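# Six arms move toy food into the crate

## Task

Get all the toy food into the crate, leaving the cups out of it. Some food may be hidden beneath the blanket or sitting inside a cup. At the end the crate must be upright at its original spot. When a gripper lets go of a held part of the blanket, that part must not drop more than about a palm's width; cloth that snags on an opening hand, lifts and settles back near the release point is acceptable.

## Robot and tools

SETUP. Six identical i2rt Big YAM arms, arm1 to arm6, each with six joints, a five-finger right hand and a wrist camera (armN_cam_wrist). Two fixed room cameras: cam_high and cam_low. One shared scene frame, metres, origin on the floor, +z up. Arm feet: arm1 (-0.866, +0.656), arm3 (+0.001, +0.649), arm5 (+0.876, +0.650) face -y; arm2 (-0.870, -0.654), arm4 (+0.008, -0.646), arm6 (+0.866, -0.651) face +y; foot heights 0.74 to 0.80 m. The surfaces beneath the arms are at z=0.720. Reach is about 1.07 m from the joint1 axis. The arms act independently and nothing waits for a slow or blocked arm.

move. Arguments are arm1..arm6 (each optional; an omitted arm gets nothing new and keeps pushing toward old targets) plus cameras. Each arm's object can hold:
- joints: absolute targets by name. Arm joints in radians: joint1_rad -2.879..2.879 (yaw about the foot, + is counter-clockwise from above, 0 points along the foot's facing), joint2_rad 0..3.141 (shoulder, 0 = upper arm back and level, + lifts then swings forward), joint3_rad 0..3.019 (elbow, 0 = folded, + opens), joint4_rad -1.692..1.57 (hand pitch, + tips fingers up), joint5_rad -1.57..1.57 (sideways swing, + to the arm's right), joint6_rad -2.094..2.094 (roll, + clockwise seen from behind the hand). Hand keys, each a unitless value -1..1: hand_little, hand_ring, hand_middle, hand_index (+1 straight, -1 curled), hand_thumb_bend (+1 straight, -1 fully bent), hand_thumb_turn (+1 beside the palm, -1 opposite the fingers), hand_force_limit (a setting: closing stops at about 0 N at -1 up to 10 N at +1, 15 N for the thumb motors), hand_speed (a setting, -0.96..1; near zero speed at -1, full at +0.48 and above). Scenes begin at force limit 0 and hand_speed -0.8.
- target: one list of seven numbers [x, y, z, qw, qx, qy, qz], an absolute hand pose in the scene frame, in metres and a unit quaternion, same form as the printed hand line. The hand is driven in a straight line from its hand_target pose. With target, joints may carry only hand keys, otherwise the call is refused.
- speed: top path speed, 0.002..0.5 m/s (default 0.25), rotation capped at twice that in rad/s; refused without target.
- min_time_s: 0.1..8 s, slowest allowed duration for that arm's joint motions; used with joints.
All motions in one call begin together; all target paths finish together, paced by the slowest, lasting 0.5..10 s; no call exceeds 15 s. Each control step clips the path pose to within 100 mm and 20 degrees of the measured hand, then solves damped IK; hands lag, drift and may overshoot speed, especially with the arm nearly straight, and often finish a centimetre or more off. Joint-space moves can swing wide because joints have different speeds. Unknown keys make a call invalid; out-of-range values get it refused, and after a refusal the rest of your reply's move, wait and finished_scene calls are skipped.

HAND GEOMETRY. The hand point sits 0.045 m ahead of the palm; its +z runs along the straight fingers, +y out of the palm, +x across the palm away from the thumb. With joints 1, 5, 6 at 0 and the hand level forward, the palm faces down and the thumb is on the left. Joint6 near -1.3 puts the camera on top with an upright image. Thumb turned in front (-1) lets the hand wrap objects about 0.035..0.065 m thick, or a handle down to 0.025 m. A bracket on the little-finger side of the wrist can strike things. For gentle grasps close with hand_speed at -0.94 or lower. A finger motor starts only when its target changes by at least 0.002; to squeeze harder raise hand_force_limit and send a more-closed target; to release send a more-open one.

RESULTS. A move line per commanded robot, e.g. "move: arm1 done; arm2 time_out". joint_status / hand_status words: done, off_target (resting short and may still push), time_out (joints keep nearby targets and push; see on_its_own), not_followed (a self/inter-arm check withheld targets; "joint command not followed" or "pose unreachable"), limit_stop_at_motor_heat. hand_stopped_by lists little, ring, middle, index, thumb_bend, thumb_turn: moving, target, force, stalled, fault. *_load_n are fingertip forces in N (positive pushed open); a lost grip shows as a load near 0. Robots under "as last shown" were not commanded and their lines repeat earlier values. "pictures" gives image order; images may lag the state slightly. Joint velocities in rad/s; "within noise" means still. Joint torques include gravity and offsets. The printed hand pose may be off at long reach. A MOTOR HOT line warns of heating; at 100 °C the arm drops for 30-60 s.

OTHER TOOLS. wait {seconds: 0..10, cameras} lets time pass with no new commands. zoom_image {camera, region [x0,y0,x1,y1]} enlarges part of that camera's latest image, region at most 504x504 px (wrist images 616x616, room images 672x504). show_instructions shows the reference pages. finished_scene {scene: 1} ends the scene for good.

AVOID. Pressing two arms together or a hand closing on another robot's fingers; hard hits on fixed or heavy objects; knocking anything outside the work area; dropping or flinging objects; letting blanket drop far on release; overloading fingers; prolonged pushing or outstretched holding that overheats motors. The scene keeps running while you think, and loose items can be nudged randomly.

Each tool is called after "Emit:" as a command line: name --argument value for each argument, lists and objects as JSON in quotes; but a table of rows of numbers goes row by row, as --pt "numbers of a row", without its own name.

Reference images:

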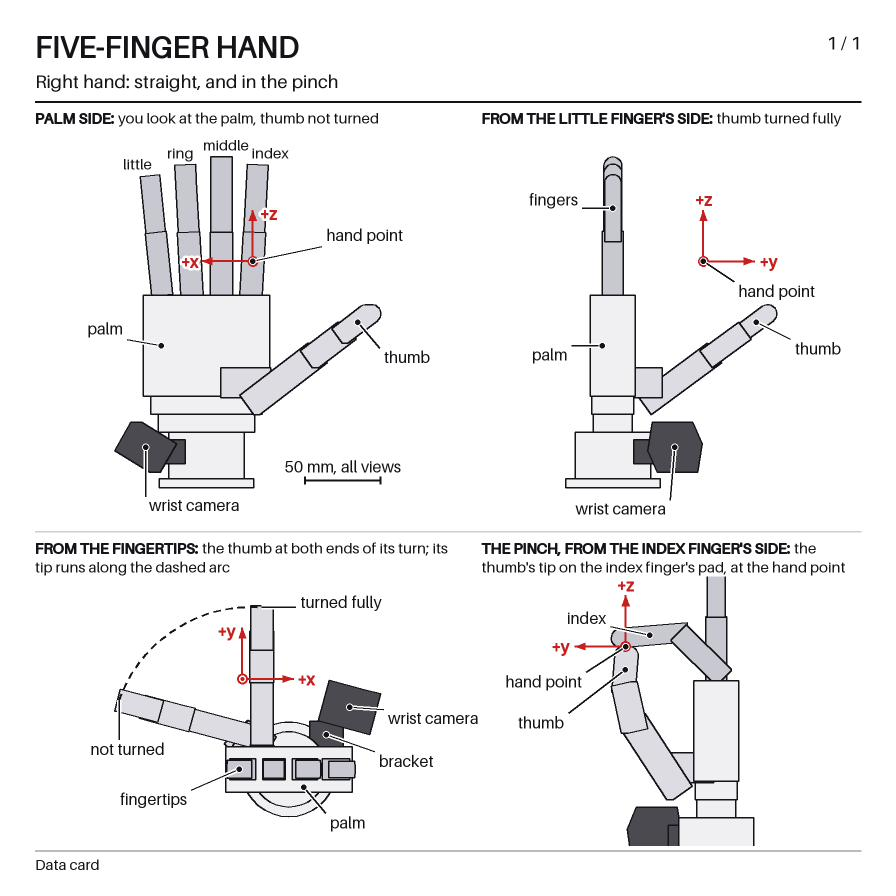

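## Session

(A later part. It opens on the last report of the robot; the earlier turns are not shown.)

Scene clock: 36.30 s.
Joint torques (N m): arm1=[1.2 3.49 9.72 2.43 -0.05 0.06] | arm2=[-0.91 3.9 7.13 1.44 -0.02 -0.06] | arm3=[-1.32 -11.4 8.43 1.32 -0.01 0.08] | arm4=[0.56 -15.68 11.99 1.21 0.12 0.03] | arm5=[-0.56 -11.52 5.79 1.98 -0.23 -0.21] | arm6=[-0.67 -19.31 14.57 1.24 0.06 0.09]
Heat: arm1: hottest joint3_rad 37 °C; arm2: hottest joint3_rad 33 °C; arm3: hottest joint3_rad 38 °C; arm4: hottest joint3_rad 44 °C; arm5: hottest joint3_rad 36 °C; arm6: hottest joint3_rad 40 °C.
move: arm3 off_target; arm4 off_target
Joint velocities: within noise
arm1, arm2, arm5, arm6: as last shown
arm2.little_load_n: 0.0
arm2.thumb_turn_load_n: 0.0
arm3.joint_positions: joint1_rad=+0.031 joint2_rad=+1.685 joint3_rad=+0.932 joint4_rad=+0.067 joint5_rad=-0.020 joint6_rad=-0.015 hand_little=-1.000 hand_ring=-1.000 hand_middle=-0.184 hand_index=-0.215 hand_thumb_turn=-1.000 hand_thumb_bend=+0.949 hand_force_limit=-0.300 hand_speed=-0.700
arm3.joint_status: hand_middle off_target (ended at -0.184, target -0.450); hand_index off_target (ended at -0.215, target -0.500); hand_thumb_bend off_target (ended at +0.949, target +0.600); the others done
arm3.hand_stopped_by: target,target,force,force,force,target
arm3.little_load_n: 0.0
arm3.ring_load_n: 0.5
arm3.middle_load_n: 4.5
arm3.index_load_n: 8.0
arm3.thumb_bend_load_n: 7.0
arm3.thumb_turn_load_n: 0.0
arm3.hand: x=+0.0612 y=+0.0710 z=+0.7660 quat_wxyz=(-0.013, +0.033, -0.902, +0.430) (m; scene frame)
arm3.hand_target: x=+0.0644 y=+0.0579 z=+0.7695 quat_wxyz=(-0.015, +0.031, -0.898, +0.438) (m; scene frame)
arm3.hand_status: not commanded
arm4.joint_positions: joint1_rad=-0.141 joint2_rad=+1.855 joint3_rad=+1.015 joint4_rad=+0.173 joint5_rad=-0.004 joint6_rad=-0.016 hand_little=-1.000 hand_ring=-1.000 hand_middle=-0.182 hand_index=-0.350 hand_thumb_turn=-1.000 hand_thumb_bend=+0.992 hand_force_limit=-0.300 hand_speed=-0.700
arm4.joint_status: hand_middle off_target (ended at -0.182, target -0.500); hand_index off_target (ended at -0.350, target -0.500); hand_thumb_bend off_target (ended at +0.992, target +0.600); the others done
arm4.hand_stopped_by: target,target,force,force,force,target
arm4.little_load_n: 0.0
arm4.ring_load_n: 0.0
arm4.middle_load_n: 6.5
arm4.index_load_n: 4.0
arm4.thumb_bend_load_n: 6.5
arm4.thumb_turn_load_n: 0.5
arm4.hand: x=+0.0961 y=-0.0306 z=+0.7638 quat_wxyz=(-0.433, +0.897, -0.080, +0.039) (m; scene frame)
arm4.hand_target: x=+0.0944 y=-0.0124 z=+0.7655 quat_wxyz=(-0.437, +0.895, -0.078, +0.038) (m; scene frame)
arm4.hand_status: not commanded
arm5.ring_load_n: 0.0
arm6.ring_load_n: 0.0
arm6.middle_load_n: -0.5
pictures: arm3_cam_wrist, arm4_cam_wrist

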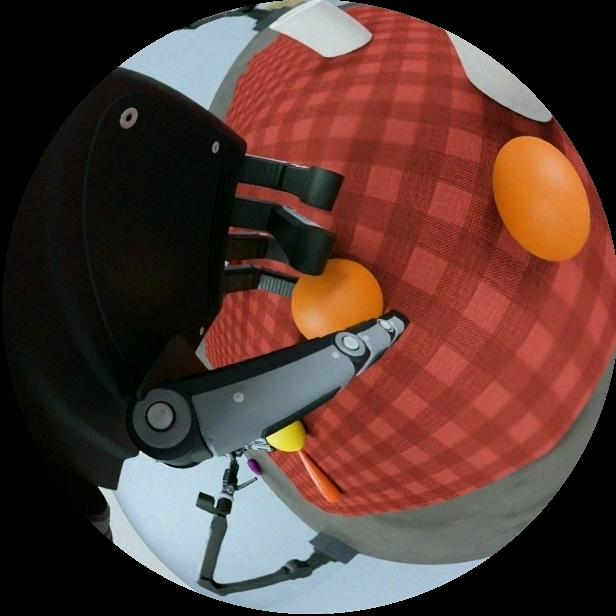

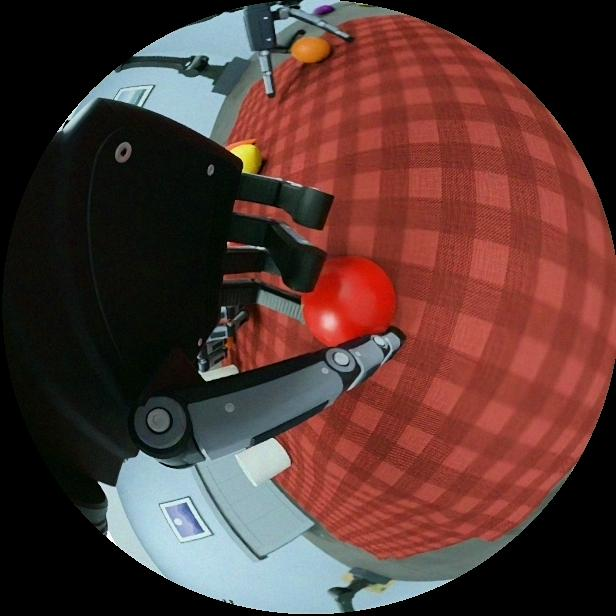

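Emit:
move --arm3 '{"target": [0.06, 0.10, 0.95, -0.0153, 0.0314, -0.898, 0.438], "speed": 0.2}' --arm4 '{"target": [0.09, -0.06, 0.95, 0.437, -0.895, 0.078, -0.038], "speed": 0.2}' --arm5 '{"target": [0.921, 0.154, 0.746, 0.158, -0.323, 0.838, -0.409], "speed": 0.1, "joints": {"hand_force_limit": -0.5, "hand_speed": -0.7}}' --arm6 '{"target": [0.347, 0.0794, 0.775, 0.4235, -0.868, -0.2326, 0.1135], "speed": 0.1}' --cameras '["arm3_cam_wrist", "arm4_cam_wrist", "arm5_cam_wrist", "arm6_cam_wrist"]'

Scene clock: 39.77 s.
Joint torques (N m): arm1=[1.2 3.49 9.7 2.43 -0.05 0.04] | arm2=[-0.85 3.78 7.1 1.44 -0.04 -0.07] | arm3=[-1.14 -9.17 11.22 0.34 -0.13 0.03] | arm4=[0.09 -14.51 14.78 1.17 -0.07 -0.01] | arm5=[-0.91 -10.99 5.09 1.96 -0.39 -0.27] | arm6=[-0.03 -19.37 15.1 1.06 0.05 0.1]
Heat: arm1: hottest joint3_rad 37 °C; arm2: hottest joint3_rad 33 °C; arm3: hottest joint3_rad 39 °C; arm4: hottest joint3_rad 45 °C; arm5: hottest joint3_rad 36 °C; arm6: hottest joint3_rad 41 °C.
move: arm3 off_target; arm4 off_target; arm5 off_target; arm6 off_target
Joint velocities: within noise
arm1.joint_positions: joint1_rad=+0.382 joint2_rad=+0.580 joint3_rad=+1.428 joint4_rad=-1.470 joint5_rad=+0.067 joint6_rad=-1.311 hand_little=+1.000 hand_ring=+1.000 hand_middle=+1.000 hand_index=+1.000 hand_thumb_turn=+1.000 hand_thumb_bend=+1.000 hand_force_limit=+0.000 hand_speed=-0.800
arm1.joint_status: not commanded
arm1.hand_stopped_by: target,target,target,target,target,target
arm1.little_load_n: 0.0
arm1.ring_load_n: 0.0
arm1.middle_load_n: 0.0
arm1.index_load_n: 0.0
arm1.thumb_bend_load_n: 0.0
arm1.thumb_turn_load_n: 0.0
arm1.hand: x=-0.8570 y=+0.4611 z=+1.2931 quat_wxyz=(+0.230, +0.656, -0.601, +0.395) (m; scene frame)
arm1.hand_target: x=-0.8573 y=+0.4618 z=+1.3034 quat_wxyz=(+0.235, +0.651, -0.597, +0.405) (m; scene frame)
arm1.hand_status: not commanded
arm2.joint_positions: joint1_rad=-0.267 joint2_rad=+0.514 joint3_rad=+1.340 joint4_rad=-1.281 joint5_rad=+0.017 joint6_rad=-1.319 hand_little=+1.000 hand_ring=+1.000 hand_middle=+1.000 hand_index=+1.000 hand_thumb_turn=+1.000 hand_thumb_bend=+1.000 hand_force_limit=+0.000 hand_speed=-0.800
arm2.joint_status: not commanded
arm2.hand_stopped_by: target,target,target,target,target,target
arm2.little_load_n: 0.0
arm2.ring_load_n: 0.0
arm2.middle_load_n: 0.0
arm2.index_load_n: 0.0
arm2.thumb_bend_load_n: 0.0
arm2.thumb_turn_load_n: 0.0
arm2.hand: x=-0.7646 y=-0.4713 z=+1.2635 quat_wxyz=(-0.366, +0.735, +0.422, +0.383) (m; scene frame)
arm2.hand_target: x=-0.7650 y=-0.4728 z=+1.2738 quat_wxyz=(-0.373, +0.730, +0.419, +0.390) (m; scene frame)
arm2.hand_status: not commanded
arm3.joint_positions: joint1_rad=+0.031 joint2_rad=+1.351 joint3_rad=+1.065 joint4_rad=-0.397 joint5_rad=-0.022 joint6_rad=-0.015 hand_little=-1.000 hand_ring=-1.000 hand_middle=-0.184 hand_index=-0.215 hand_thumb_turn=-1.000 hand_thumb_bend=+0.949 hand_force_limit=-0.300 hand_speed=-0.700
arm3.joint_status: not commanded
arm3.hand_stopped_by: target,target,force,force,force,target
arm3.little_load_n: 0.0
arm3.ring_load_n: 0.0
arm3.middle_load_n: 4.5
arm3.index_load_n: 8.0
arm3.thumb_bend_load_n: 7.0
arm3.thumb_turn_load_n: -0.5
arm3.hand: x=+0.0606 y=+0.1103 z=+0.9360 quat_wxyz=(-0.015, +0.033, -0.901, +0.432) (m; scene frame)
arm3.hand_target: x=+0.0600 y=+0.1005 z=+0.9500 quat_wxyz=(-0.015, +0.032, -0.898, +0.438) (m; scene frame)
arm3.hand_status: off_target (0.017 m and 0.9 deg from the pose sent, 0.186 m and 1.1 deg at the start)
arm4.joint_positions: joint1_rad=-0.141 joint2_rad=+1.484 joint3_rad=+1.062 joint4_rad=-0.276 joint5_rad=-0.004 joint6_rad=-0.016 hand_little=-1.000 hand_ring=-1.000 hand_middle=-0.182 hand_index=-0.350 hand_thumb_turn=-1.000 hand_thumb_bend=+0.992 hand_force_limit=-0.300 hand_speed=-0.700
arm4.joint_status: not commanded
arm4.hand_stopped_by: target,target,force,force,force,target
arm4.little_load_n: 0.0
arm4.ring_load_n: 0.0
arm4.middle_load_n: 6.0
arm4.index_load_n: 4.0
arm4.thumb_bend_load_n: 6.5
arm4.thumb_turn_load_n: 0.5
arm4.hand: x=+0.0881 y=-0.0790 z=+0.9251 quat_wxyz=(-0.418, +0.904, -0.080, +0.037) (m; scene frame)
arm4.hand_target: x=+0.0899 y=-0.0613 z=+0.9505 quat_wxyz=(-0.438, +0.895, -0.078, +0.038) (m; scene frame)
arm4.hand_status: off_target (0.031 m and 2.4 deg from the pose sent, 0.189 m and 0.6 deg at the start)
arm5.joint_positions: joint1_rad=-0.117 joint2_rad=+1.773 joint3_rad=+0.827 joint4_rad=+0.087 joint5_rad=-0.643 joint6_rad=-0.611 hand_little=+0.999 hand_ring=+1.000 hand_middle=+1.000 hand_index=+1.000 hand_thumb_turn=-1.000 hand_thumb_bend=+1.000 hand_force_limit=-0.500 hand_speed=-0.700
arm5.joint_status: all done
arm5.hand_stopped_by: target,target,target,target,target,target
arm5.little_load_n: 0.0
arm5.ring_load_n: 0.0
arm5.middle_load_n: 0.0
arm5.index_load_n: 0.0
arm5.thumb_bend_load_n: 0.0
arm5.thumb_turn_load_n: 0.0
arm5.hand: x=+0.9261 y=+0.1501 z=+0.7586 quat_wxyz=(-0.158, +0.324, -0.836, +0.414) (m; scene frame)
arm5.hand_target: x=+0.9210 y=+0.1542 z=+0.7464 quat_wxyz=(-0.158, +0.323, -0.839, +0.409) (m; scene frame)
arm5.hand_status: off_target (0.014 m and 0.7 deg from the pose sent, 0.039 m and 0.4 deg at the start)
arm6.joint_positions: joint1_rad=+0.555 joint2_rad=+2.425 joint3_rad=+2.065 joint4_rad=-0.328 joint5_rad=+0.054 joint6_rad=+0.031 hand_little=-1.000 hand_ring=-1.000 hand_middle=+1.000 hand_index=+1.000 hand_thumb_turn=-1.000 hand_thumb_bend=+1.000 hand_force_limit=-0.500 hand_speed=-0.700
arm6.joint_status: not commanded
arm6.hand_stopped_by: target,target,target,target,target,target
arm6.little_load_n: 0.0
arm6.ring_load_n: 0.0
arm6.middle_load_n: 0.0
arm6.index_load_n: -0.5
arm6.thumb_bend_load_n: 0.0
arm6.thumb_turn_load_n: -0.5
arm6.hand: x=+0.3677 y=+0.0754 z=+0.7701 quat_wxyz=(-0.417, +0.872, +0.232, -0.106) (m; scene frame)
arm6.hand_target: x=+0.3477 y=+0.0781 z=+0.7756 quat_wxyz=(-0.424, +0.868, +0.233, -0.114) (m; scene frame)
arm6.hand_status: off_target (0.022 m and 1.2 deg from the pose sent, 0.050 m and 1.7 deg at the start)
pictures: arm3_cam_wrist, arm4_cam_wrist, arm5_cam_wrist, arm6_cam_wrist

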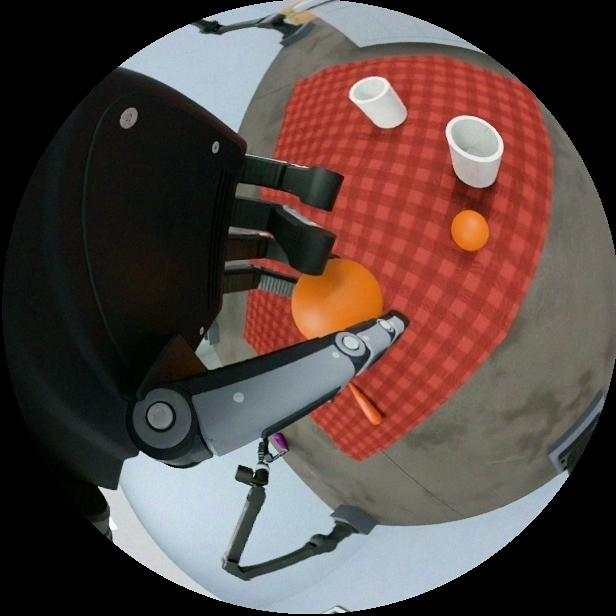

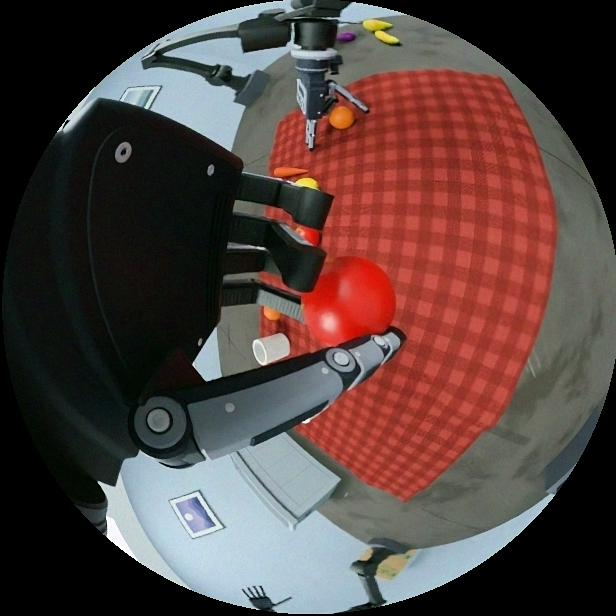

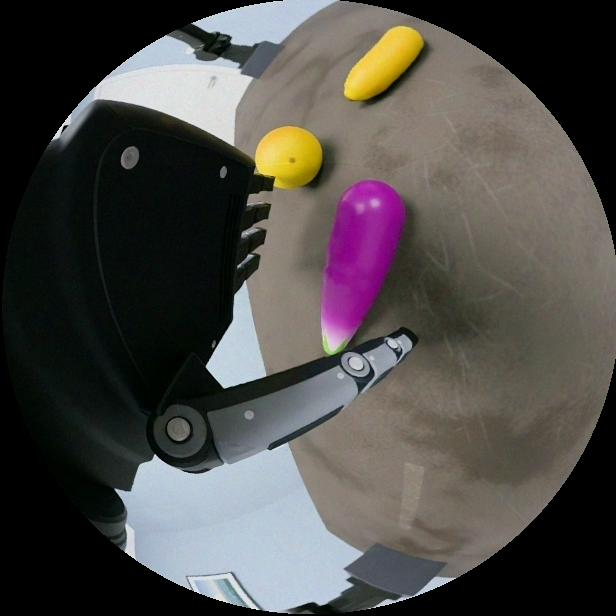

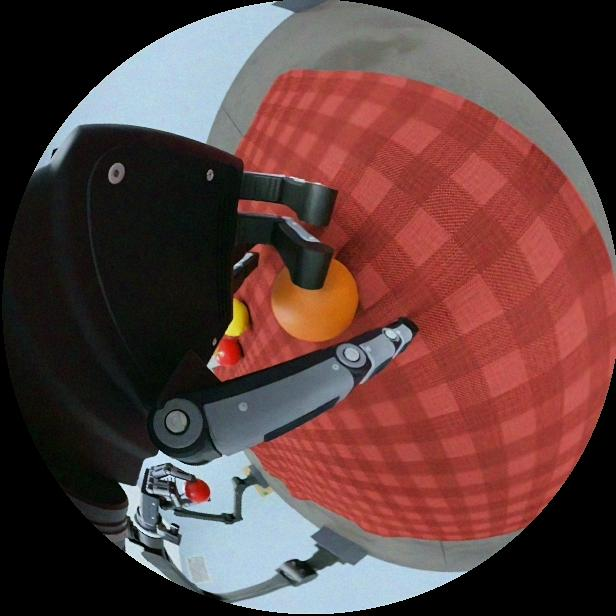

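Emit:
zoom_image --camera "arm4_cam_wrist" --region '[270, 50, 400, 180]'

Emit:
zoom_image --camera "arm6_cam_wrist" --region '[200, 200, 440, 420]'

Scaled by 3.877 from the camera's 616x616 image, which has a finer 880x880 frame.

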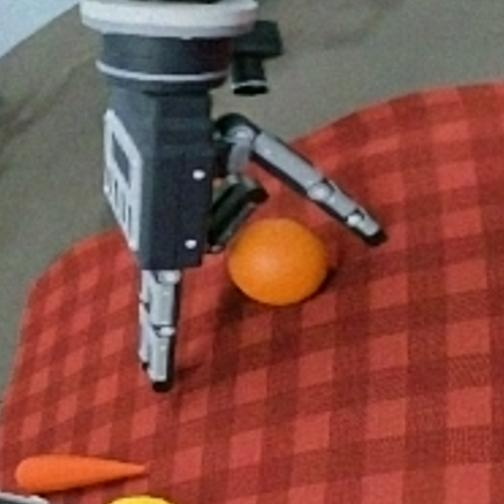

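Scaled by 2.100 from the camera's 616x616 image, which has a finer 880x880 frame.

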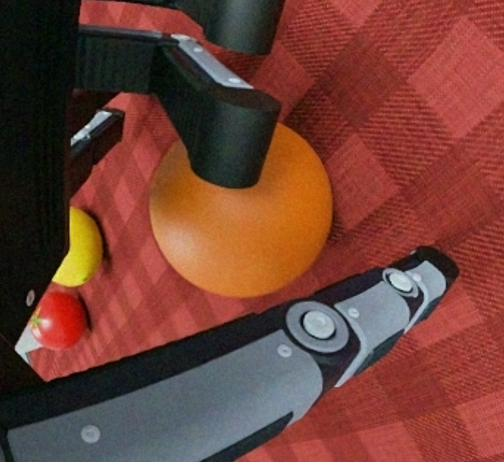

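Emit:
move --arm3 '{"target": [-0.30, 0.15, 0.95, -0.1172, 0.2402, 0.8662, -0.4225], "speed": 0.25}' --arm4 '{"target": [-0.30, -0.20, 0.95, 0.4185, -0.858, -0.2673, 0.1304], "speed": 0.25}' --arm5 '{"joints": {"hand_index": -0.7, "hand_middle": -0.7, "hand_ring": -0.7, "hand_little": -0.7}}' --arm6 '{"joints": {"hand_index": -0.5, "hand_middle": -0.5}}' --arm1 '{"joints": {"joint1_rad": 0.27, "joint2_rad": 1.157, "joint3_rad": 1.364, "joint4_rad": -0.87, "joint5_rad": 0, "joint6_rad": 0, "hand_speed": 0.2, "hand_thumb_turn": -1, "hand_little": -1, "hand_ring": -1}, "min_time_s": 3}' --arm2 '{"joints": {"joint1_rad": -0.3, "joint2_rad": 1.183, "joint3_rad": 1.49, "joint4_rad": -0.97, "joint5_rad": 0, "joint6_rad": 0, "hand_speed": 0.2, "hand_thumb_turn": -1, "hand_little": -1, "hand_ring": -1}, "min_time_s": 3}' --cameras '["all"]'

Scene clock: 44.57 s.
Joint torques (N m): arm1=[-0.03 -5.48 10.5 2.99 -0.22 0.12] | arm2=[-1.44 -8.76 11.04 1.66 -0.19 0.1] | arm3=[-1.38 -9.29 11.7 0.25 -0.12 -0.04] | arm4=[-0.5 -11.34 12.92 1.33 0.06 -0.12] | arm5=[-0.97 -11.05 5.07 1.92 -0.36 -0.26] | arm6=[-0.03 -19.84 14.39 1.05 0.04 0.04]
Heat: arm1: hottest joint3_rad 37 °C; arm2: hottest joint3_rad 34 °C; arm3: hottest joint3_rad 39 °C; arm4: hottest joint3_rad 45 °C; arm5: hottest joint3_rad 36 °C; arm6: hottest joint3_rad 41 °C.
move: arm1 done; arm2 done; arm3 off_target; arm4 off_target; arm5 off_target; arm6 off_target
Joint velocities: within noise
arm1.joint_positions: joint1_rad=+0.285 joint2_rad=+1.160 joint3_rad=+1.362 joint4_rad=-0.890 joint5_rad=+0.004 joint6_rad=-0.011 hand_little=-1.000 hand_ring=-1.000 hand_middle=+1.000 hand_index=+1.000 hand_thumb_turn=-1.000 hand_thumb_bend=+1.000 hand_force_limit=+0.000 hand_speed=+0.200
arm1.joint_status: all done
arm1.hand_stopped_by: target,target,target,target,target,target
arm1.little_load_n: 0.0
arm1.ring_load_n: 0.0
arm1.middle_load_n: 0.0
arm1.index_load_n: 0.0
arm1.thumb_bend_load_n: 0.0
arm1.thumb_turn_load_n: 0.0
arm1.hand: x=-0.7042 y=+0.2067 z=+1.1673 quat_wxyz=(-0.058, +0.133, -0.894, +0.423) (m; scene frame)
arm1.hand_target: x=-0.7086 y=+0.2007 z=+1.1731 quat_wxyz=(-0.060, +0.121, -0.891, +0.434) (m; scene frame)
arm1.hand_status: not commanded
arm2.joint_positions: joint1_rad=-0.293 joint2_rad=+1.184 joint3_rad=+1.440 joint4_rad=-0.988 joint5_rad=+0.004 joint6_rad=-0.016 hand_little=-1.000 hand_ring=-1.000 hand_middle=+1.000 hand_index=+1.000 hand_thumb_turn=-1.000 hand_thumb_bend=+1.000 hand_force_limit=+0.000 hand_speed=+0.200
arm2.joint_status: all done
arm2.hand_stopped_by: target,target,target,target,target,target
arm2.little_load_n: 0.0
arm2.ring_load_n: 0.0
arm2.middle_load_n: 0.0
arm2.index_load_n: 0.0
arm2.thumb_bend_load_n: 0.0
arm2.thumb_turn_load_n: 0.0
arm2.hand: x=-0.7624 y=-0.1955 z=+1.1440 quat_wxyz=(-0.403, +0.904, -0.126, +0.065) (m; scene frame)
arm2.hand_target: x=-0.7579 y=-0.1869 z=+1.1746 quat_wxyz=(-0.434, +0.888, -0.134, +0.066) (m; scene frame)
arm2.hand_status: not commanded
arm3.joint_positions: joint1_rad=-0.629 joint2_rad=+1.429 joint3_rad=+1.142 joint4_rad=-0.400 joint5_rad=-0.054 joint6_rad=-0.038 hand_little=-1.000 hand_ring=-1.000 hand_middle=-0.184 hand_index=-0.215 hand_thumb_turn=-1.000 hand_thumb_bend=+0.949 hand_force_limit=-0.300 hand_speed=-0.700
arm3.joint_status: not commanded
arm3.hand_stopped_by: target,target,force,force,force,target
arm3.little_load_n: 0.0
arm3.ring_load_n: 0.5
arm3.middle_load_n: 5.0
arm3.index_load_n: 8.0
arm3.thumb_bend_load_n: 7.5
arm3.thumb_turn_load_n: 0.0
arm3.hand: x=-0.2943 y=+0.1623 z=+0.9362 quat_wxyz=(+0.115, -0.245, -0.868, +0.415) (m; scene frame)
arm3.hand_target: x=-0.2996 y=+0.1505 z=+0.9499 quat_wxyz=(+0.117, -0.240, -0.866, +0.423) (m; scene frame)
arm3.hand_status: off_target (0.019 m and 1.1 deg from the pose sent, 0.363 m and 35.2 deg at the start)
arm4.joint_positions: joint1_rad=+0.595 joint2_rad=+1.358 joint3_rad=+0.962 joint4_rad=-0.276 joint5_rad=-0.045 joint6_rad=-0.034 hand_little=-1.000 hand_ring=-1.000 hand_middle=-0.182 hand_index=-0.350 hand_thumb_turn=-1.000 hand_thumb_bend=+0.992 hand_force_limit=-0.300 hand_speed=-0.700
arm4.joint_status: not commanded
arm4.hand_stopped_by: target,target,force,force,force,target
arm4.little_load_n: 0.5
arm4.ring_load_n: 0.0
arm4.middle_load_n: 6.0
arm4.index_load_n: 4.0
arm4.thumb_bend_load_n: 6.5
arm4.thumb_turn_load_n: 0.5
arm4.hand: x=-0.2979 y=-0.2108 z=+0.9451 quat_wxyz=(-0.415, +0.860, +0.265, -0.134) (m; scene frame)
arm4.hand_target: x=-0.2998 y=-0.2003 z=+0.9499 quat_wxyz=(-0.419, +0.858, +0.267, -0.130) (m; scene frame)
arm4.hand_status: off_target (0.012 m and 0.7 deg from the pose sent, 0.407 m and 44.8 deg at the start)
arm5.joint_positions: joint1_rad=-0.117 joint2_rad=+1.773 joint3_rad=+0.827 joint4_rad=+0.088 joint5_rad=-0.643 joint6_rad=-0.612 hand_little=-0.700 hand_ring=-0.700 hand_middle=-0.380 hand_index=-0.700 hand_thumb_turn=-1.000 hand_thumb_bend=+1.000 hand_force_limit=-0.500 hand_speed=-0.700
arm5.joint_status: hand_middle off_target (ended at -0.380, target -0.700); the others done
arm5.hand_stopped_by: target,target,force,target,target,target
arm5.little_load_n: 0.0
arm5.ring_load_n: 0.0
arm5.middle_load_n: 2.5
arm5.index_load_n: 0.0
arm5.thumb_bend_load_n: 0.5
arm5.thumb_turn_load_n: 1.5
arm5.hand: x=+0.9261 y=+0.1500 z=+0.7586 quat_wxyz=(-0.158, +0.325, -0.835, +0.415) (m; scene frame)
arm5.hand_target: x=+0.9211 y=+0.1542 z=+0.7464 quat_wxyz=(-0.158, +0.323, -0.839, +0.409) (m; scene frame)
arm5.hand_status: not commanded
arm6.joint_positions: joint1_rad=+0.556 joint2_rad=+2.428 joint3_rad=+2.073 joint4_rad=-0.328 joint5_rad=+0.054 joint6_rad=+0.036 hand_little=-1.000 hand_ring=-1.000 hand_middle=+0.784 hand_index=+0.644 hand_thumb_turn=-1.000 hand_thumb_bend=+1.000 hand_force_limit=-0.500 hand_speed=-0.700
arm6.joint_status: hand_middle off_target (ended at +0.784, target -0.500); hand_index off_target (ended at +0.644, target -0.500)
arm6.hand_stopped_by: target,target,force,force,target,target
arm6.little_load_n: 0.0
arm6.ring_load_n: 0.0
arm6.middle_load_n: 0.0
arm6.index_load_n: 0.5
arm6.thumb_bend_load_n: 0.0
arm6.thumb_turn_load_n: 0.0
arm6.hand: x=+0.3656 y=+0.0769 z=+0.7718 quat_wxyz=(-0.419, +0.872, +0.230, -0.108) (m; scene frame)
arm6.hand_target: x=+0.3476 y=+0.0781 z=+0.7754 quat_wxyz=(-0.424, +0.868, +0.233, -0.114) (m; scene frame)
arm6.hand_status: not commanded
pictures: arm1_cam_wrist, arm2_cam_wrist, arm3_cam_wrist, arm4_cam_wrist, arm5_cam_wrist, arm6_cam_wrist, cam_high, cam_low

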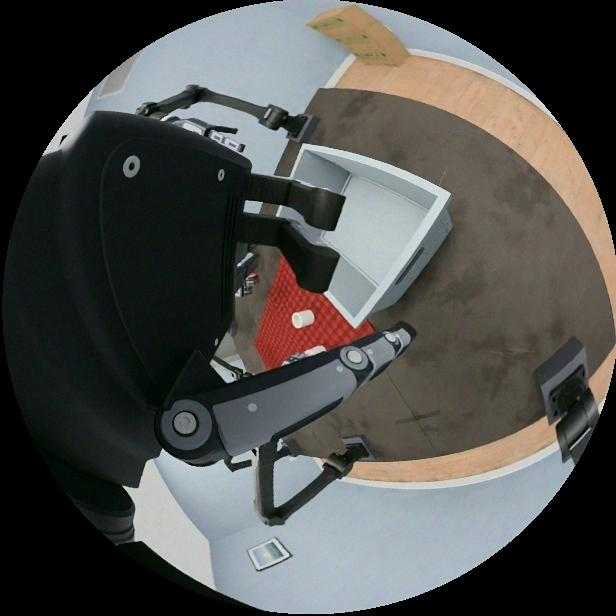

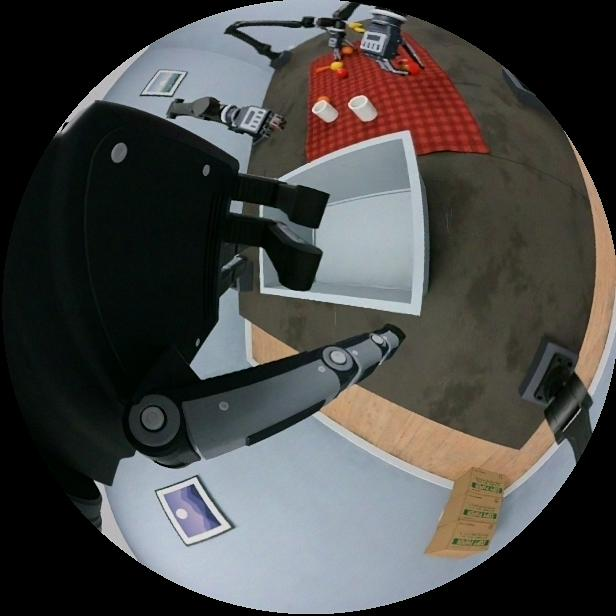

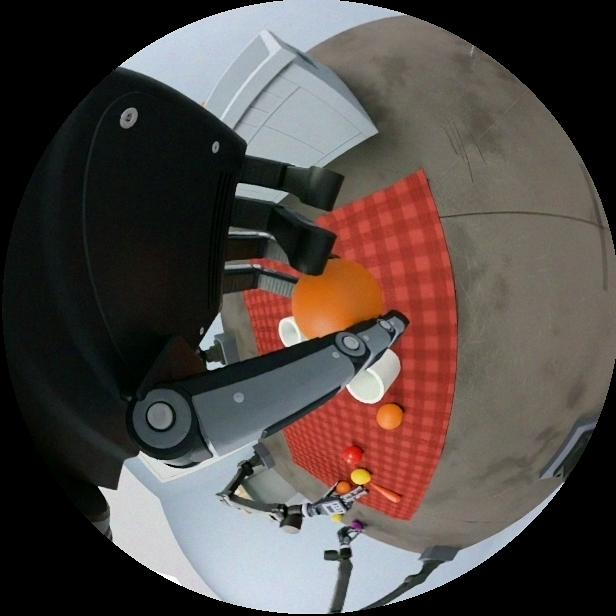

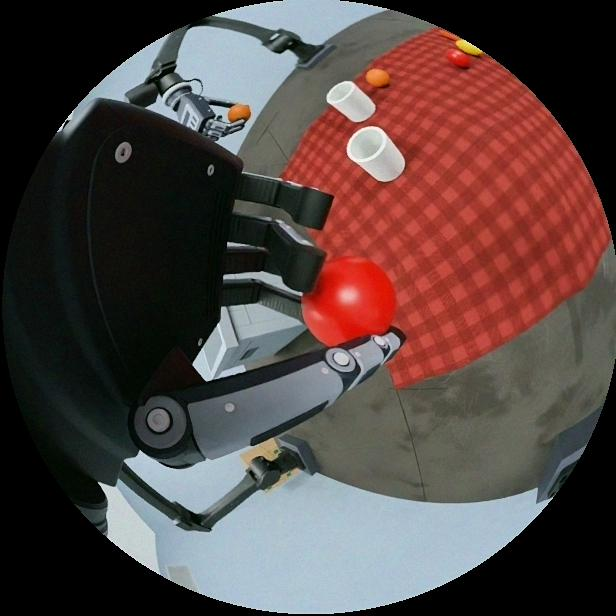

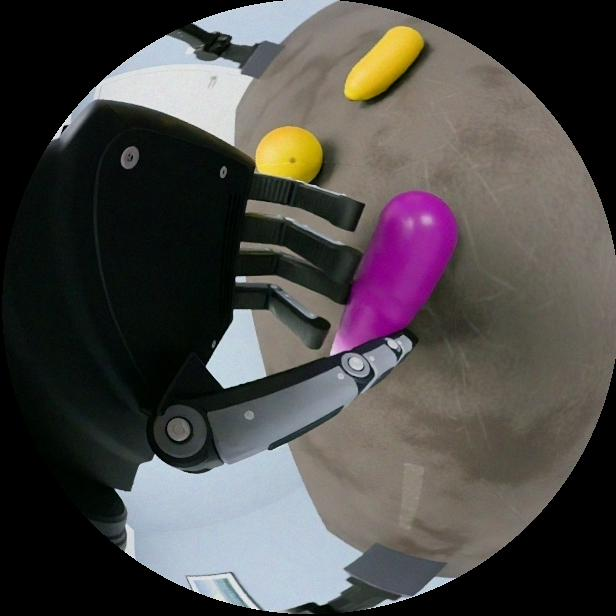

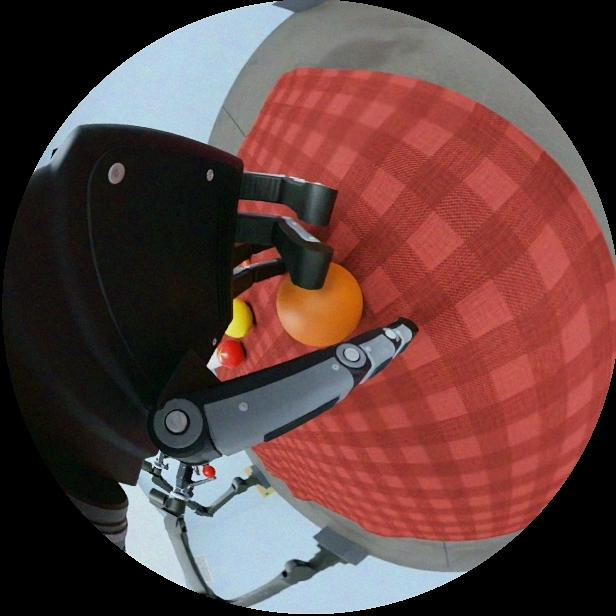

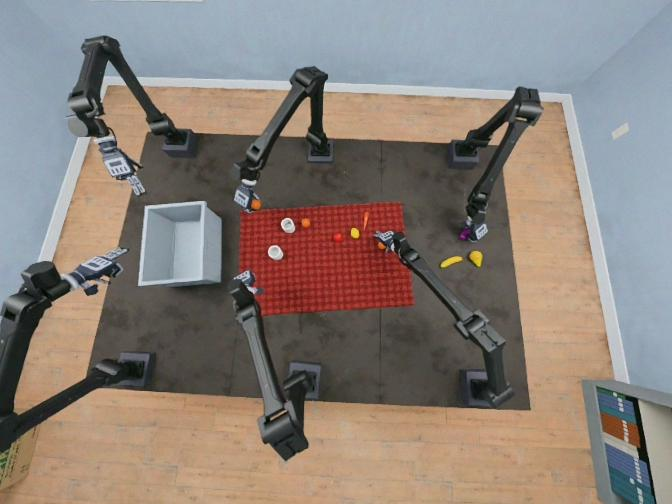

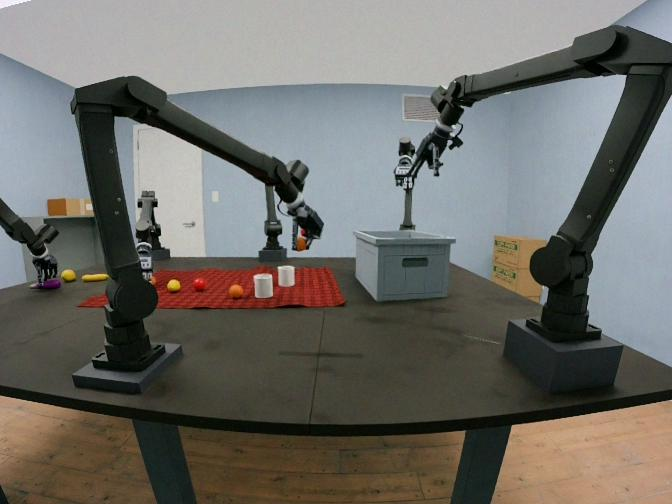

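Emit:
move --arm3 '{"target": [-0.30, 0.14, 0.782, -0.1172, 0.2402, 0.8662, -0.4225], "speed": 0.15}' --arm4 '{"target": [-0.30, -0.19, 0.775, 0.4185, -0.858, -0.2673, 0.1304], "speed": 0.15}' --arm5 '{"joints": {"hand_index": 1, "hand_middle": 1, "hand_ring": 1, "hand_little": 1, "hand_speed": 0}, "target": [0.921, 0.160, 0.785, 0.158, -0.323, 0.838, -0.409], "speed": 0.03}' --arm6 '{"joints": {"hand_index": -0.49, "hand_middle": -0.49}}' --cameras '["arm3_cam_wrist", "arm4_cam_wrist", "arm5_cam_wrist", "arm6_cam_wrist"]'

Scene clock: 47.37 s.
Joint torques (N m): arm1=[0.03 -5.54 10.52 2.96 -0.22 0.15] | arm2=[-1.55 -8.7 11.08 1.66 -0.19 0.1] | arm3=[-0.56 -11.63 6.37 1.47 0 0.03] | arm4=[-0.85 -14.1 6.86 2.18 -0.14 -0.14] | arm5=[-0.97 -13.1 5.64 1.18 -0.24 -0.24] | arm6=[-0.03 -19.84 14.13 1.09 0.04 0.04]
Heat: arm1: hottest joint3_rad 37 °C; arm2: hottest joint3_rad 35 °C; arm3: hottest joint3_rad 40 °C; arm4: hottest joint3_rad 45 °C; arm5: hottest joint3_rad 36 °C; arm6: hottest joint3_rad 42 °C.
move: arm3 done; arm4 off_target; arm5 done; arm6 off_target
Joint velocities: within noise
arm1, arm2: as last shown
arm1.joint_positions: joint1_rad=+0.285 joint2_rad=+1.160 joint3_rad=+1.362 joint4_rad=-0.890 joint5_rad=+0.004 joint6_rad=-0.010 hand_little=-1.000 hand_ring=-1.000 hand_middle=+1.000 hand_index=+1.000 hand_thumb_turn=-1.000 hand_thumb_bend=+1.000 hand_force_limit=+0.000 hand_speed=+0.200
arm1.index_load_n: 0.5
arm1.hand: x=-0.7042 y=+0.2067 z=+1.1673 quat_wxyz=(-0.058, +0.132, -0.894, +0.423) (m; scene frame)
arm3.joint_positions: joint1_rad=-0.621 joint2_rad=+1.670 joint3_rad=+0.970 joint4_rad=+0.022 joint5_rad=-0.047 joint6_rad=-0.038 hand_little=-1.000 hand_ring=-1.000 hand_middle=-0.184 hand_index=-0.215 hand_thumb_turn=-1.000 hand_thumb_bend=+0.949 hand_force_limit=-0.300 hand_speed=-0.700
arm3.joint_status: not commanded
arm3.hand_stopped_by: target,target,force,force,force,target
arm3.little_load_n: 0.0
arm3.ring_load_n: 0.0
arm3.middle_load_n: 4.5
arm3.index_load_n: 8.0
arm3.thumb_bend_load_n: 7.5
arm3.thumb_turn_load_n: 0.0
arm3.hand: x=-0.3032 y=+0.1445 z=+0.7849 quat_wxyz=(+0.118, -0.243, -0.867, +0.418) (m; scene frame)
arm3.hand_target: x=-0.3000 y=+0.1401 z=+0.7820 quat_wxyz=(+0.117, -0.240, -0.866, +0.422) (m; scene frame)
arm3.hand_status: done (0.006 m and 0.6 deg from the pose sent, 0.156 m and 1.0 deg at the start)
arm4.joint_positions: joint1_rad=+0.586 joint2_rad=+1.694 joint3_rad=+0.818 joint4_rad=+0.217 joint5_rad=-0.053 joint6_rad=-0.042 hand_little=-1.000 hand_ring=-1.000 hand_middle=-0.182 hand_index=-0.350 hand_thumb_turn=-1.000 hand_thumb_bend=+0.992 hand_force_limit=-0.300 hand_speed=-0.700
arm4.joint_status: not commanded
arm4.hand_stopped_by: target,target,force,force,force,target
arm4.little_load_n: 0.0
arm4.ring_load_n: 0.0
arm4.middle_load_n: 6.5
arm4.index_load_n: 4.0
arm4.thumb_bend_load_n: 6.5
arm4.thumb_turn_load_n: 0.5
arm4.hand: x=-0.3071 y=-0.1901 z=+0.7840 quat_wxyz=(-0.421, +0.857, +0.265, -0.135) (m; scene frame)
arm4.hand_target: x=-0.3000 y=-0.1903 z=+0.7751 quat_wxyz=(-0.418, +0.858, +0.267, -0.130) (m; scene frame)
arm4.hand_status: off_target (0.011 m and 0.7 deg from the pose sent, 0.171 m and 0.7 deg at the start)
arm5.joint_positions: joint1_rad=-0.119 joint2_rad=+1.697 joint3_rad=+0.827 joint4_rad=+0.002 joint5_rad=-0.648 joint6_rad=-0.615 hand_little=+1.000 hand_ring=+1.000 hand_middle=+1.000 hand_index=+1.000 hand_thumb_turn=-1.000 hand_thumb_bend=+1.000 hand_force_limit=-0.500 hand_speed=+0.000
arm5.joint_status: all done
arm5.hand_stopped_by: target,target,target,target,target,target
arm5.little_load_n: 0.0
arm5.ring_load_n: 0.0
arm5.middle_load_n: 0.0
arm5.index_load_n: -0.5
arm5.thumb_bend_load_n: 0.0
arm5.thumb_turn_load_n: 0.0
arm5.hand: x=+0.9269 y=+0.1573 z=+0.7852 quat_wxyz=(-0.161, +0.325, -0.836, +0.411) (m; scene frame)
arm5.hand_target: x=+0.9211 y=+0.1600 z=+0.7850 quat_wxyz=(-0.158, +0.323, -0.838, +0.409) (m; scene frame)
arm5.hand_status: done (0.007 m and 0.5 deg from the pose sent, 0.029 m and 0.7 deg at the start)
arm6.joint_positions: joint1_rad=+0.556 joint2_rad=+2.428 joint3_rad=+2.076 joint4_rad=-0.328 joint5_rad=+0.054 joint6_rad=+0.037 hand_little=-1.000 hand_ring=-1.000 hand_middle=+0.704 hand_index=+0.619 hand_thumb_turn=-1.000 hand_thumb_bend=+1.000 hand_force_limit=-0.500 hand_speed=-0.700
arm6.joint_status: hand_middle off_target (ended at +0.704, target -0.490); hand_index off_target (ended at +0.619, target -0.490)
arm6.hand_stopped_by: target,target,force,force,target,target
arm6.little_load_n: 0.0
arm6.ring_load_n: 0.0
arm6.middle_load_n: 1.0
arm6.index_load_n: 0.0
arm6.thumb_bend_load_n: 0.0
arm6.thumb_turn_load_n: 0.0
arm6.hand: x=+0.3649 y=+0.0779 z=+0.7737 quat_wxyz=(-0.421, +0.871, +0.229, -0.108) (m; scene frame)
arm6.hand_target: x=+0.3477 y=+0.0781 z=+0.7755 quat_wxyz=(-0.424, +0.868, +0.233, -0.114) (m; scene frame)
arm6.hand_status: not commanded
pictures: arm3_cam_wrist, arm4_cam_wrist, arm5_cam_wrist, arm6_cam_wrist

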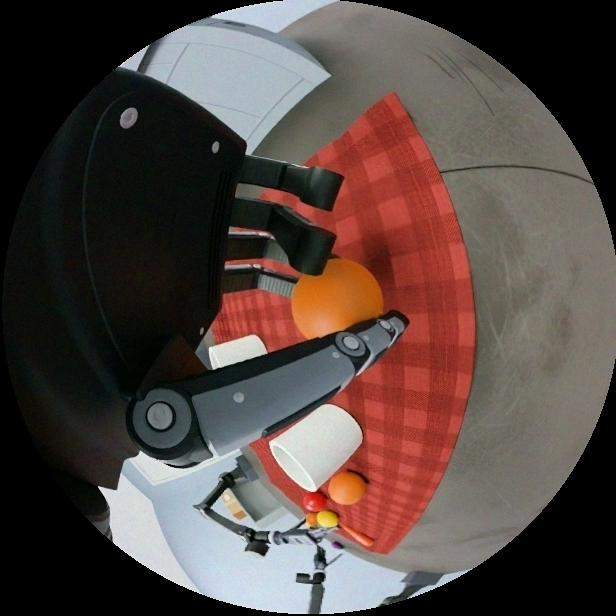

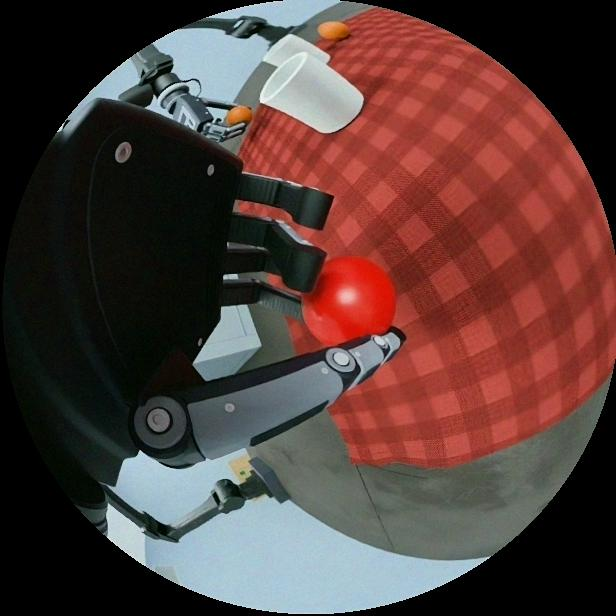

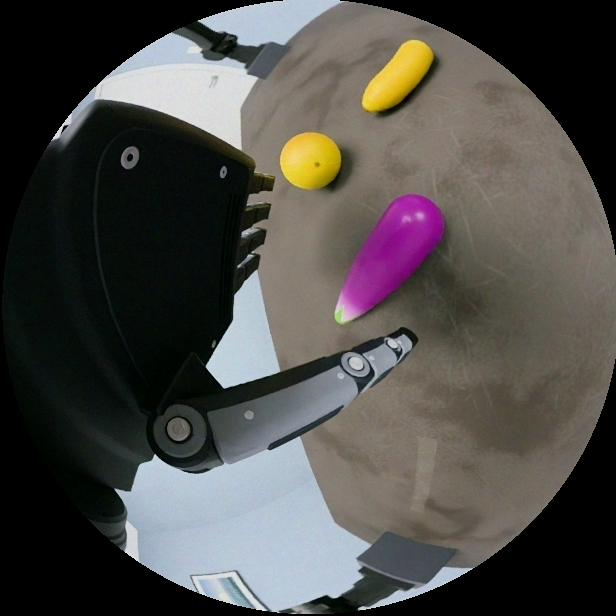

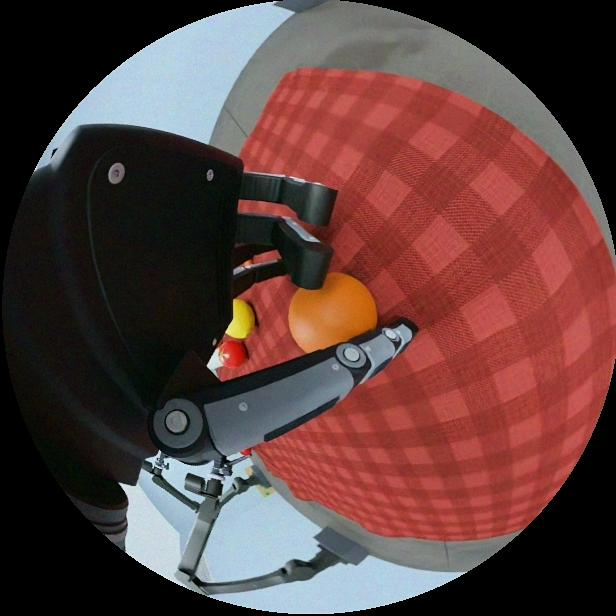

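Emit:
move --arm3 '{"target": [-0.30, 0.14, 0.763, -0.1172, 0.2402, 0.8662, -0.4225], "speed": 0.1}' --arm4 '{"target": [-0.297, -0.188, 0.754, 0.4185, -0.858, -0.2673, 0.1304], "speed": 0.1}' --arm5 '{"target": [0.903, 0.169, 0.782, 0.1016, -0.2083, 0.8743, -0.4265], "speed": 0.15}' --arm6 '{"joints": {"hand_index": -0.5, "hand_middle": -0.5, "hand_force_limit": 0.0}}' --cameras '["arm3_cam_wrist", "arm4_cam_wrist", "arm5_cam_wrist", "arm6_cam_wrist"]'

Scene clock: 49.27 s.
Joint torques (N m): arm1=[0.03 -5.42 10.51 2.97 -0.22 0.14] | arm2=[-1.32 -8.76 11.06 1.66 -0.2 0.1] | arm3=[-0.38 -11.46 5.93 1.46 -0.01 0.02] | arm4=[-0.91 -13.57 6.24 2.21 -0.15 -0.14] | arm5=[-0.85 -11.99 5.24 2.1 -0.04 0] | arm6=[-0.09 -20.25 13.07 1.07 0.04 0.03]
Heat: arm1: hottest joint3_rad 37 °C; arm2: hottest joint3_rad 35 °C; arm3: hottest joint3_rad 40 °C; arm4: hottest joint3_rad 45 °C; arm5: hottest joint3_rad 36 °C; arm6: hottest joint3_rad 42 °C.
move: arm3 off_target; arm4 off_target; arm5 done; arm6 off_target
Joint velocities: within noise
arm1, arm2: as last shown
arm1.little_load_n: 0.5
arm1.index_load_n: 0.0
arm3.joint_positions: joint1_rad=-0.621 joint2_rad=+1.696 joint3_rad=+0.957 joint4_rad=+0.074 joint5_rad=-0.047 joint6_rad=-0.038 hand_little=-1.000 hand_ring=-1.000 hand_middle=-0.184 hand_index=-0.215 hand_thumb_turn=-1.000 hand_thumb_bend=+0.949 hand_force_limit=-0.300 hand_speed=-0.700
arm3.joint_status: not commanded
arm3.hand_stopped_by: target,target,force,force,force,target
arm3.little_load_n: 0.5
arm3.ring_load_n: 0.0
arm3.middle_load_n: 4.5
arm3.index_load_n: 8.0
arm3.thumb_bend_load_n: 7.5
arm3.thumb_turn_load_n: 0.0
arm3.hand: x=-0.3048 y=+0.1421 z=+0.7736 quat_wxyz=(+0.120, -0.242, -0.864, +0.424) (m; scene frame)
arm3.hand_target: x=-0.2999 y=+0.1403 z=+0.7632 quat_wxyz=(+0.117, -0.240, -0.866, +0.422) (m; scene frame)
arm3.hand_status: off_target (0.012 m and 0.4 deg from the pose sent, 0.023 m and 0.6 deg at the start)
arm4.joint_positions: joint1_rad=+0.577 joint2_rad=+1.735 joint3_rad=+0.812 joint4_rad=+0.278 joint5_rad=-0.059 joint6_rad=-0.047 hand_little=-1.000 hand_ring=-1.000 hand_middle=-0.182 hand_index=-0.350 hand_thumb_turn=-1.000 hand_thumb_bend=+0.992 hand_force_limit=-0.300 hand_speed=-0.700
arm4.joint_status: not commanded
arm4.hand_stopped_by: target,target,force,force,force,target
arm4.little_load_n: 0.0
arm4.ring_load_n: 0.5
arm4.middle_load_n: 6.0
arm4.index_load_n: 4.0
arm4.thumb_bend_load_n: 7.0
arm4.thumb_turn_load_n: 0.5
arm4.hand: x=-0.3059 y=-0.1848 z=+0.7704 quat_wxyz=(-0.427, +0.854, +0.264, -0.137) (m; scene frame)
arm4.hand_target: x=-0.2969 y=-0.1884 z=+0.7545 quat_wxyz=(-0.418, +0.858, +0.267, -0.131) (m; scene frame)
arm4.hand_status: off_target (0.019 m and 1.3 deg from the pose sent, 0.032 m and 0.7 deg at the start)
arm5.joint_positions: joint1_rad=-0.123 joint2_rad=+1.643 joint3_rad=+0.709 joint4_rad=+0.161 joint5_rad=-0.467 joint6_rad=-0.411 hand_little=+1.000 hand_ring=+1.000 hand_middle=+1.000 hand_index=+1.000 hand_thumb_turn=-1.000 hand_thumb_bend=+1.000 hand_force_limit=-0.500 hand_speed=+0.000
arm5.joint_status: not commanded
arm5.hand_stopped_by: target,target,target,target,target,target
arm5.little_load_n: 0.0
arm5.ring_load_n: 0.0
arm5.middle_load_n: 0.0
arm5.index_load_n: 0.0
arm5.thumb_bend_load_n: 0.0
arm5.thumb_turn_load_n: 0.0
arm5.hand: x=+0.9077 y=+0.1700 z=+0.7787 quat_wxyz=(-0.105, +0.217, -0.875, +0.420) (m; scene frame)
arm5.hand_target: x=+0.9030 y=+0.1690 z=+0.7820 quat_wxyz=(-0.102, +0.208, -0.874, +0.426) (m; scene frame)
arm5.hand_status: done (0.006 m and 1.3 deg from the pose sent, 0.027 m and 15.7 deg at the start)
arm6.joint_positions: joint1_rad=+0.556 joint2_rad=+2.433 joint3_rad=+2.088 joint4_rad=-0.328 joint5_rad=+0.054 joint6_rad=+0.038 hand_little=-1.000 hand_ring=-1.000 hand_middle=-0.289 hand_index=-0.261 hand_thumb_turn=-1.000 hand_thumb_bend=+1.000 hand_force_limit=+0.000 hand_speed=-0.700
arm6.joint_status: hand_middle off_target (ended at -0.289, target -0.500); hand_index off_target (ended at -0.261, target -0.500); the others done
arm6.hand_stopped_by: target,target,force,force,target,target
arm6.little_load_n: 0.0
arm6.ring_load_n: 0.0
arm6.middle_load_n: 5.5
arm6.index_load_n: 6.5
arm6.thumb_bend_load_n: 1.5
arm6.thumb_turn_load_n: -0.5
arm6.hand: x=+0.3627 y=+0.0806 z=+0.7756 quat_wxyz=(-0.424, +0.870, +0.229, -0.109) (m; scene frame)
arm6.hand_target: x=+0.3478 y=+0.0782 z=+0.7754 quat_wxyz=(-0.424, +0.868, +0.232, -0.114) (m; scene frame)
arm6.hand_status: not commanded
pictures: arm3_cam_wrist, arm4_cam_wrist, arm5_cam_wrist, arm6_cam_wrist

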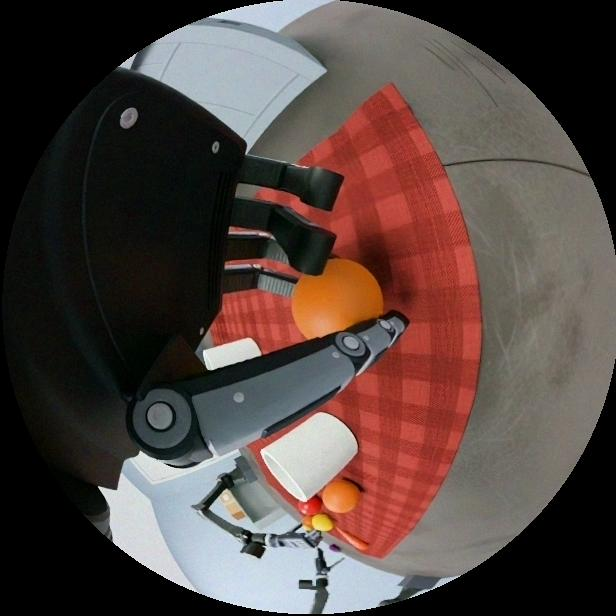

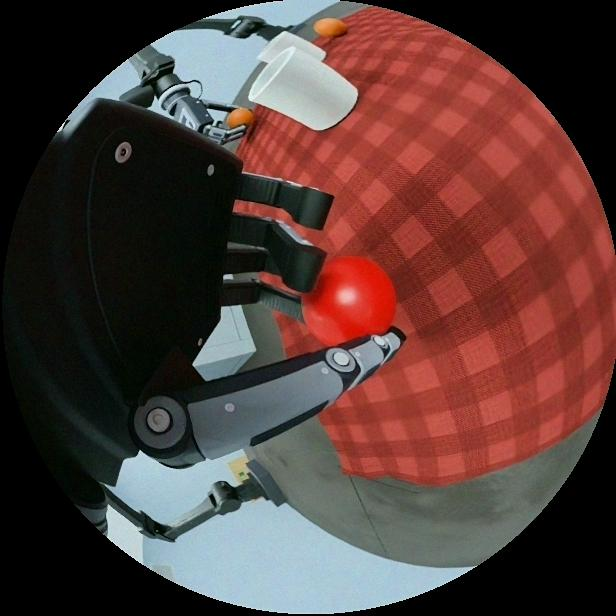

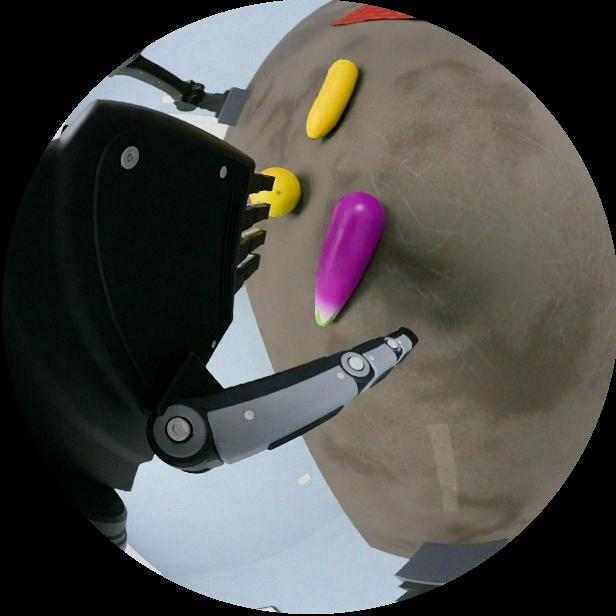

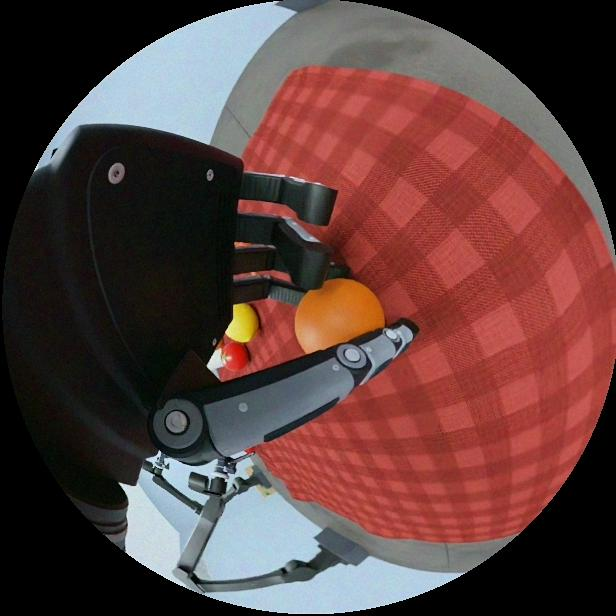

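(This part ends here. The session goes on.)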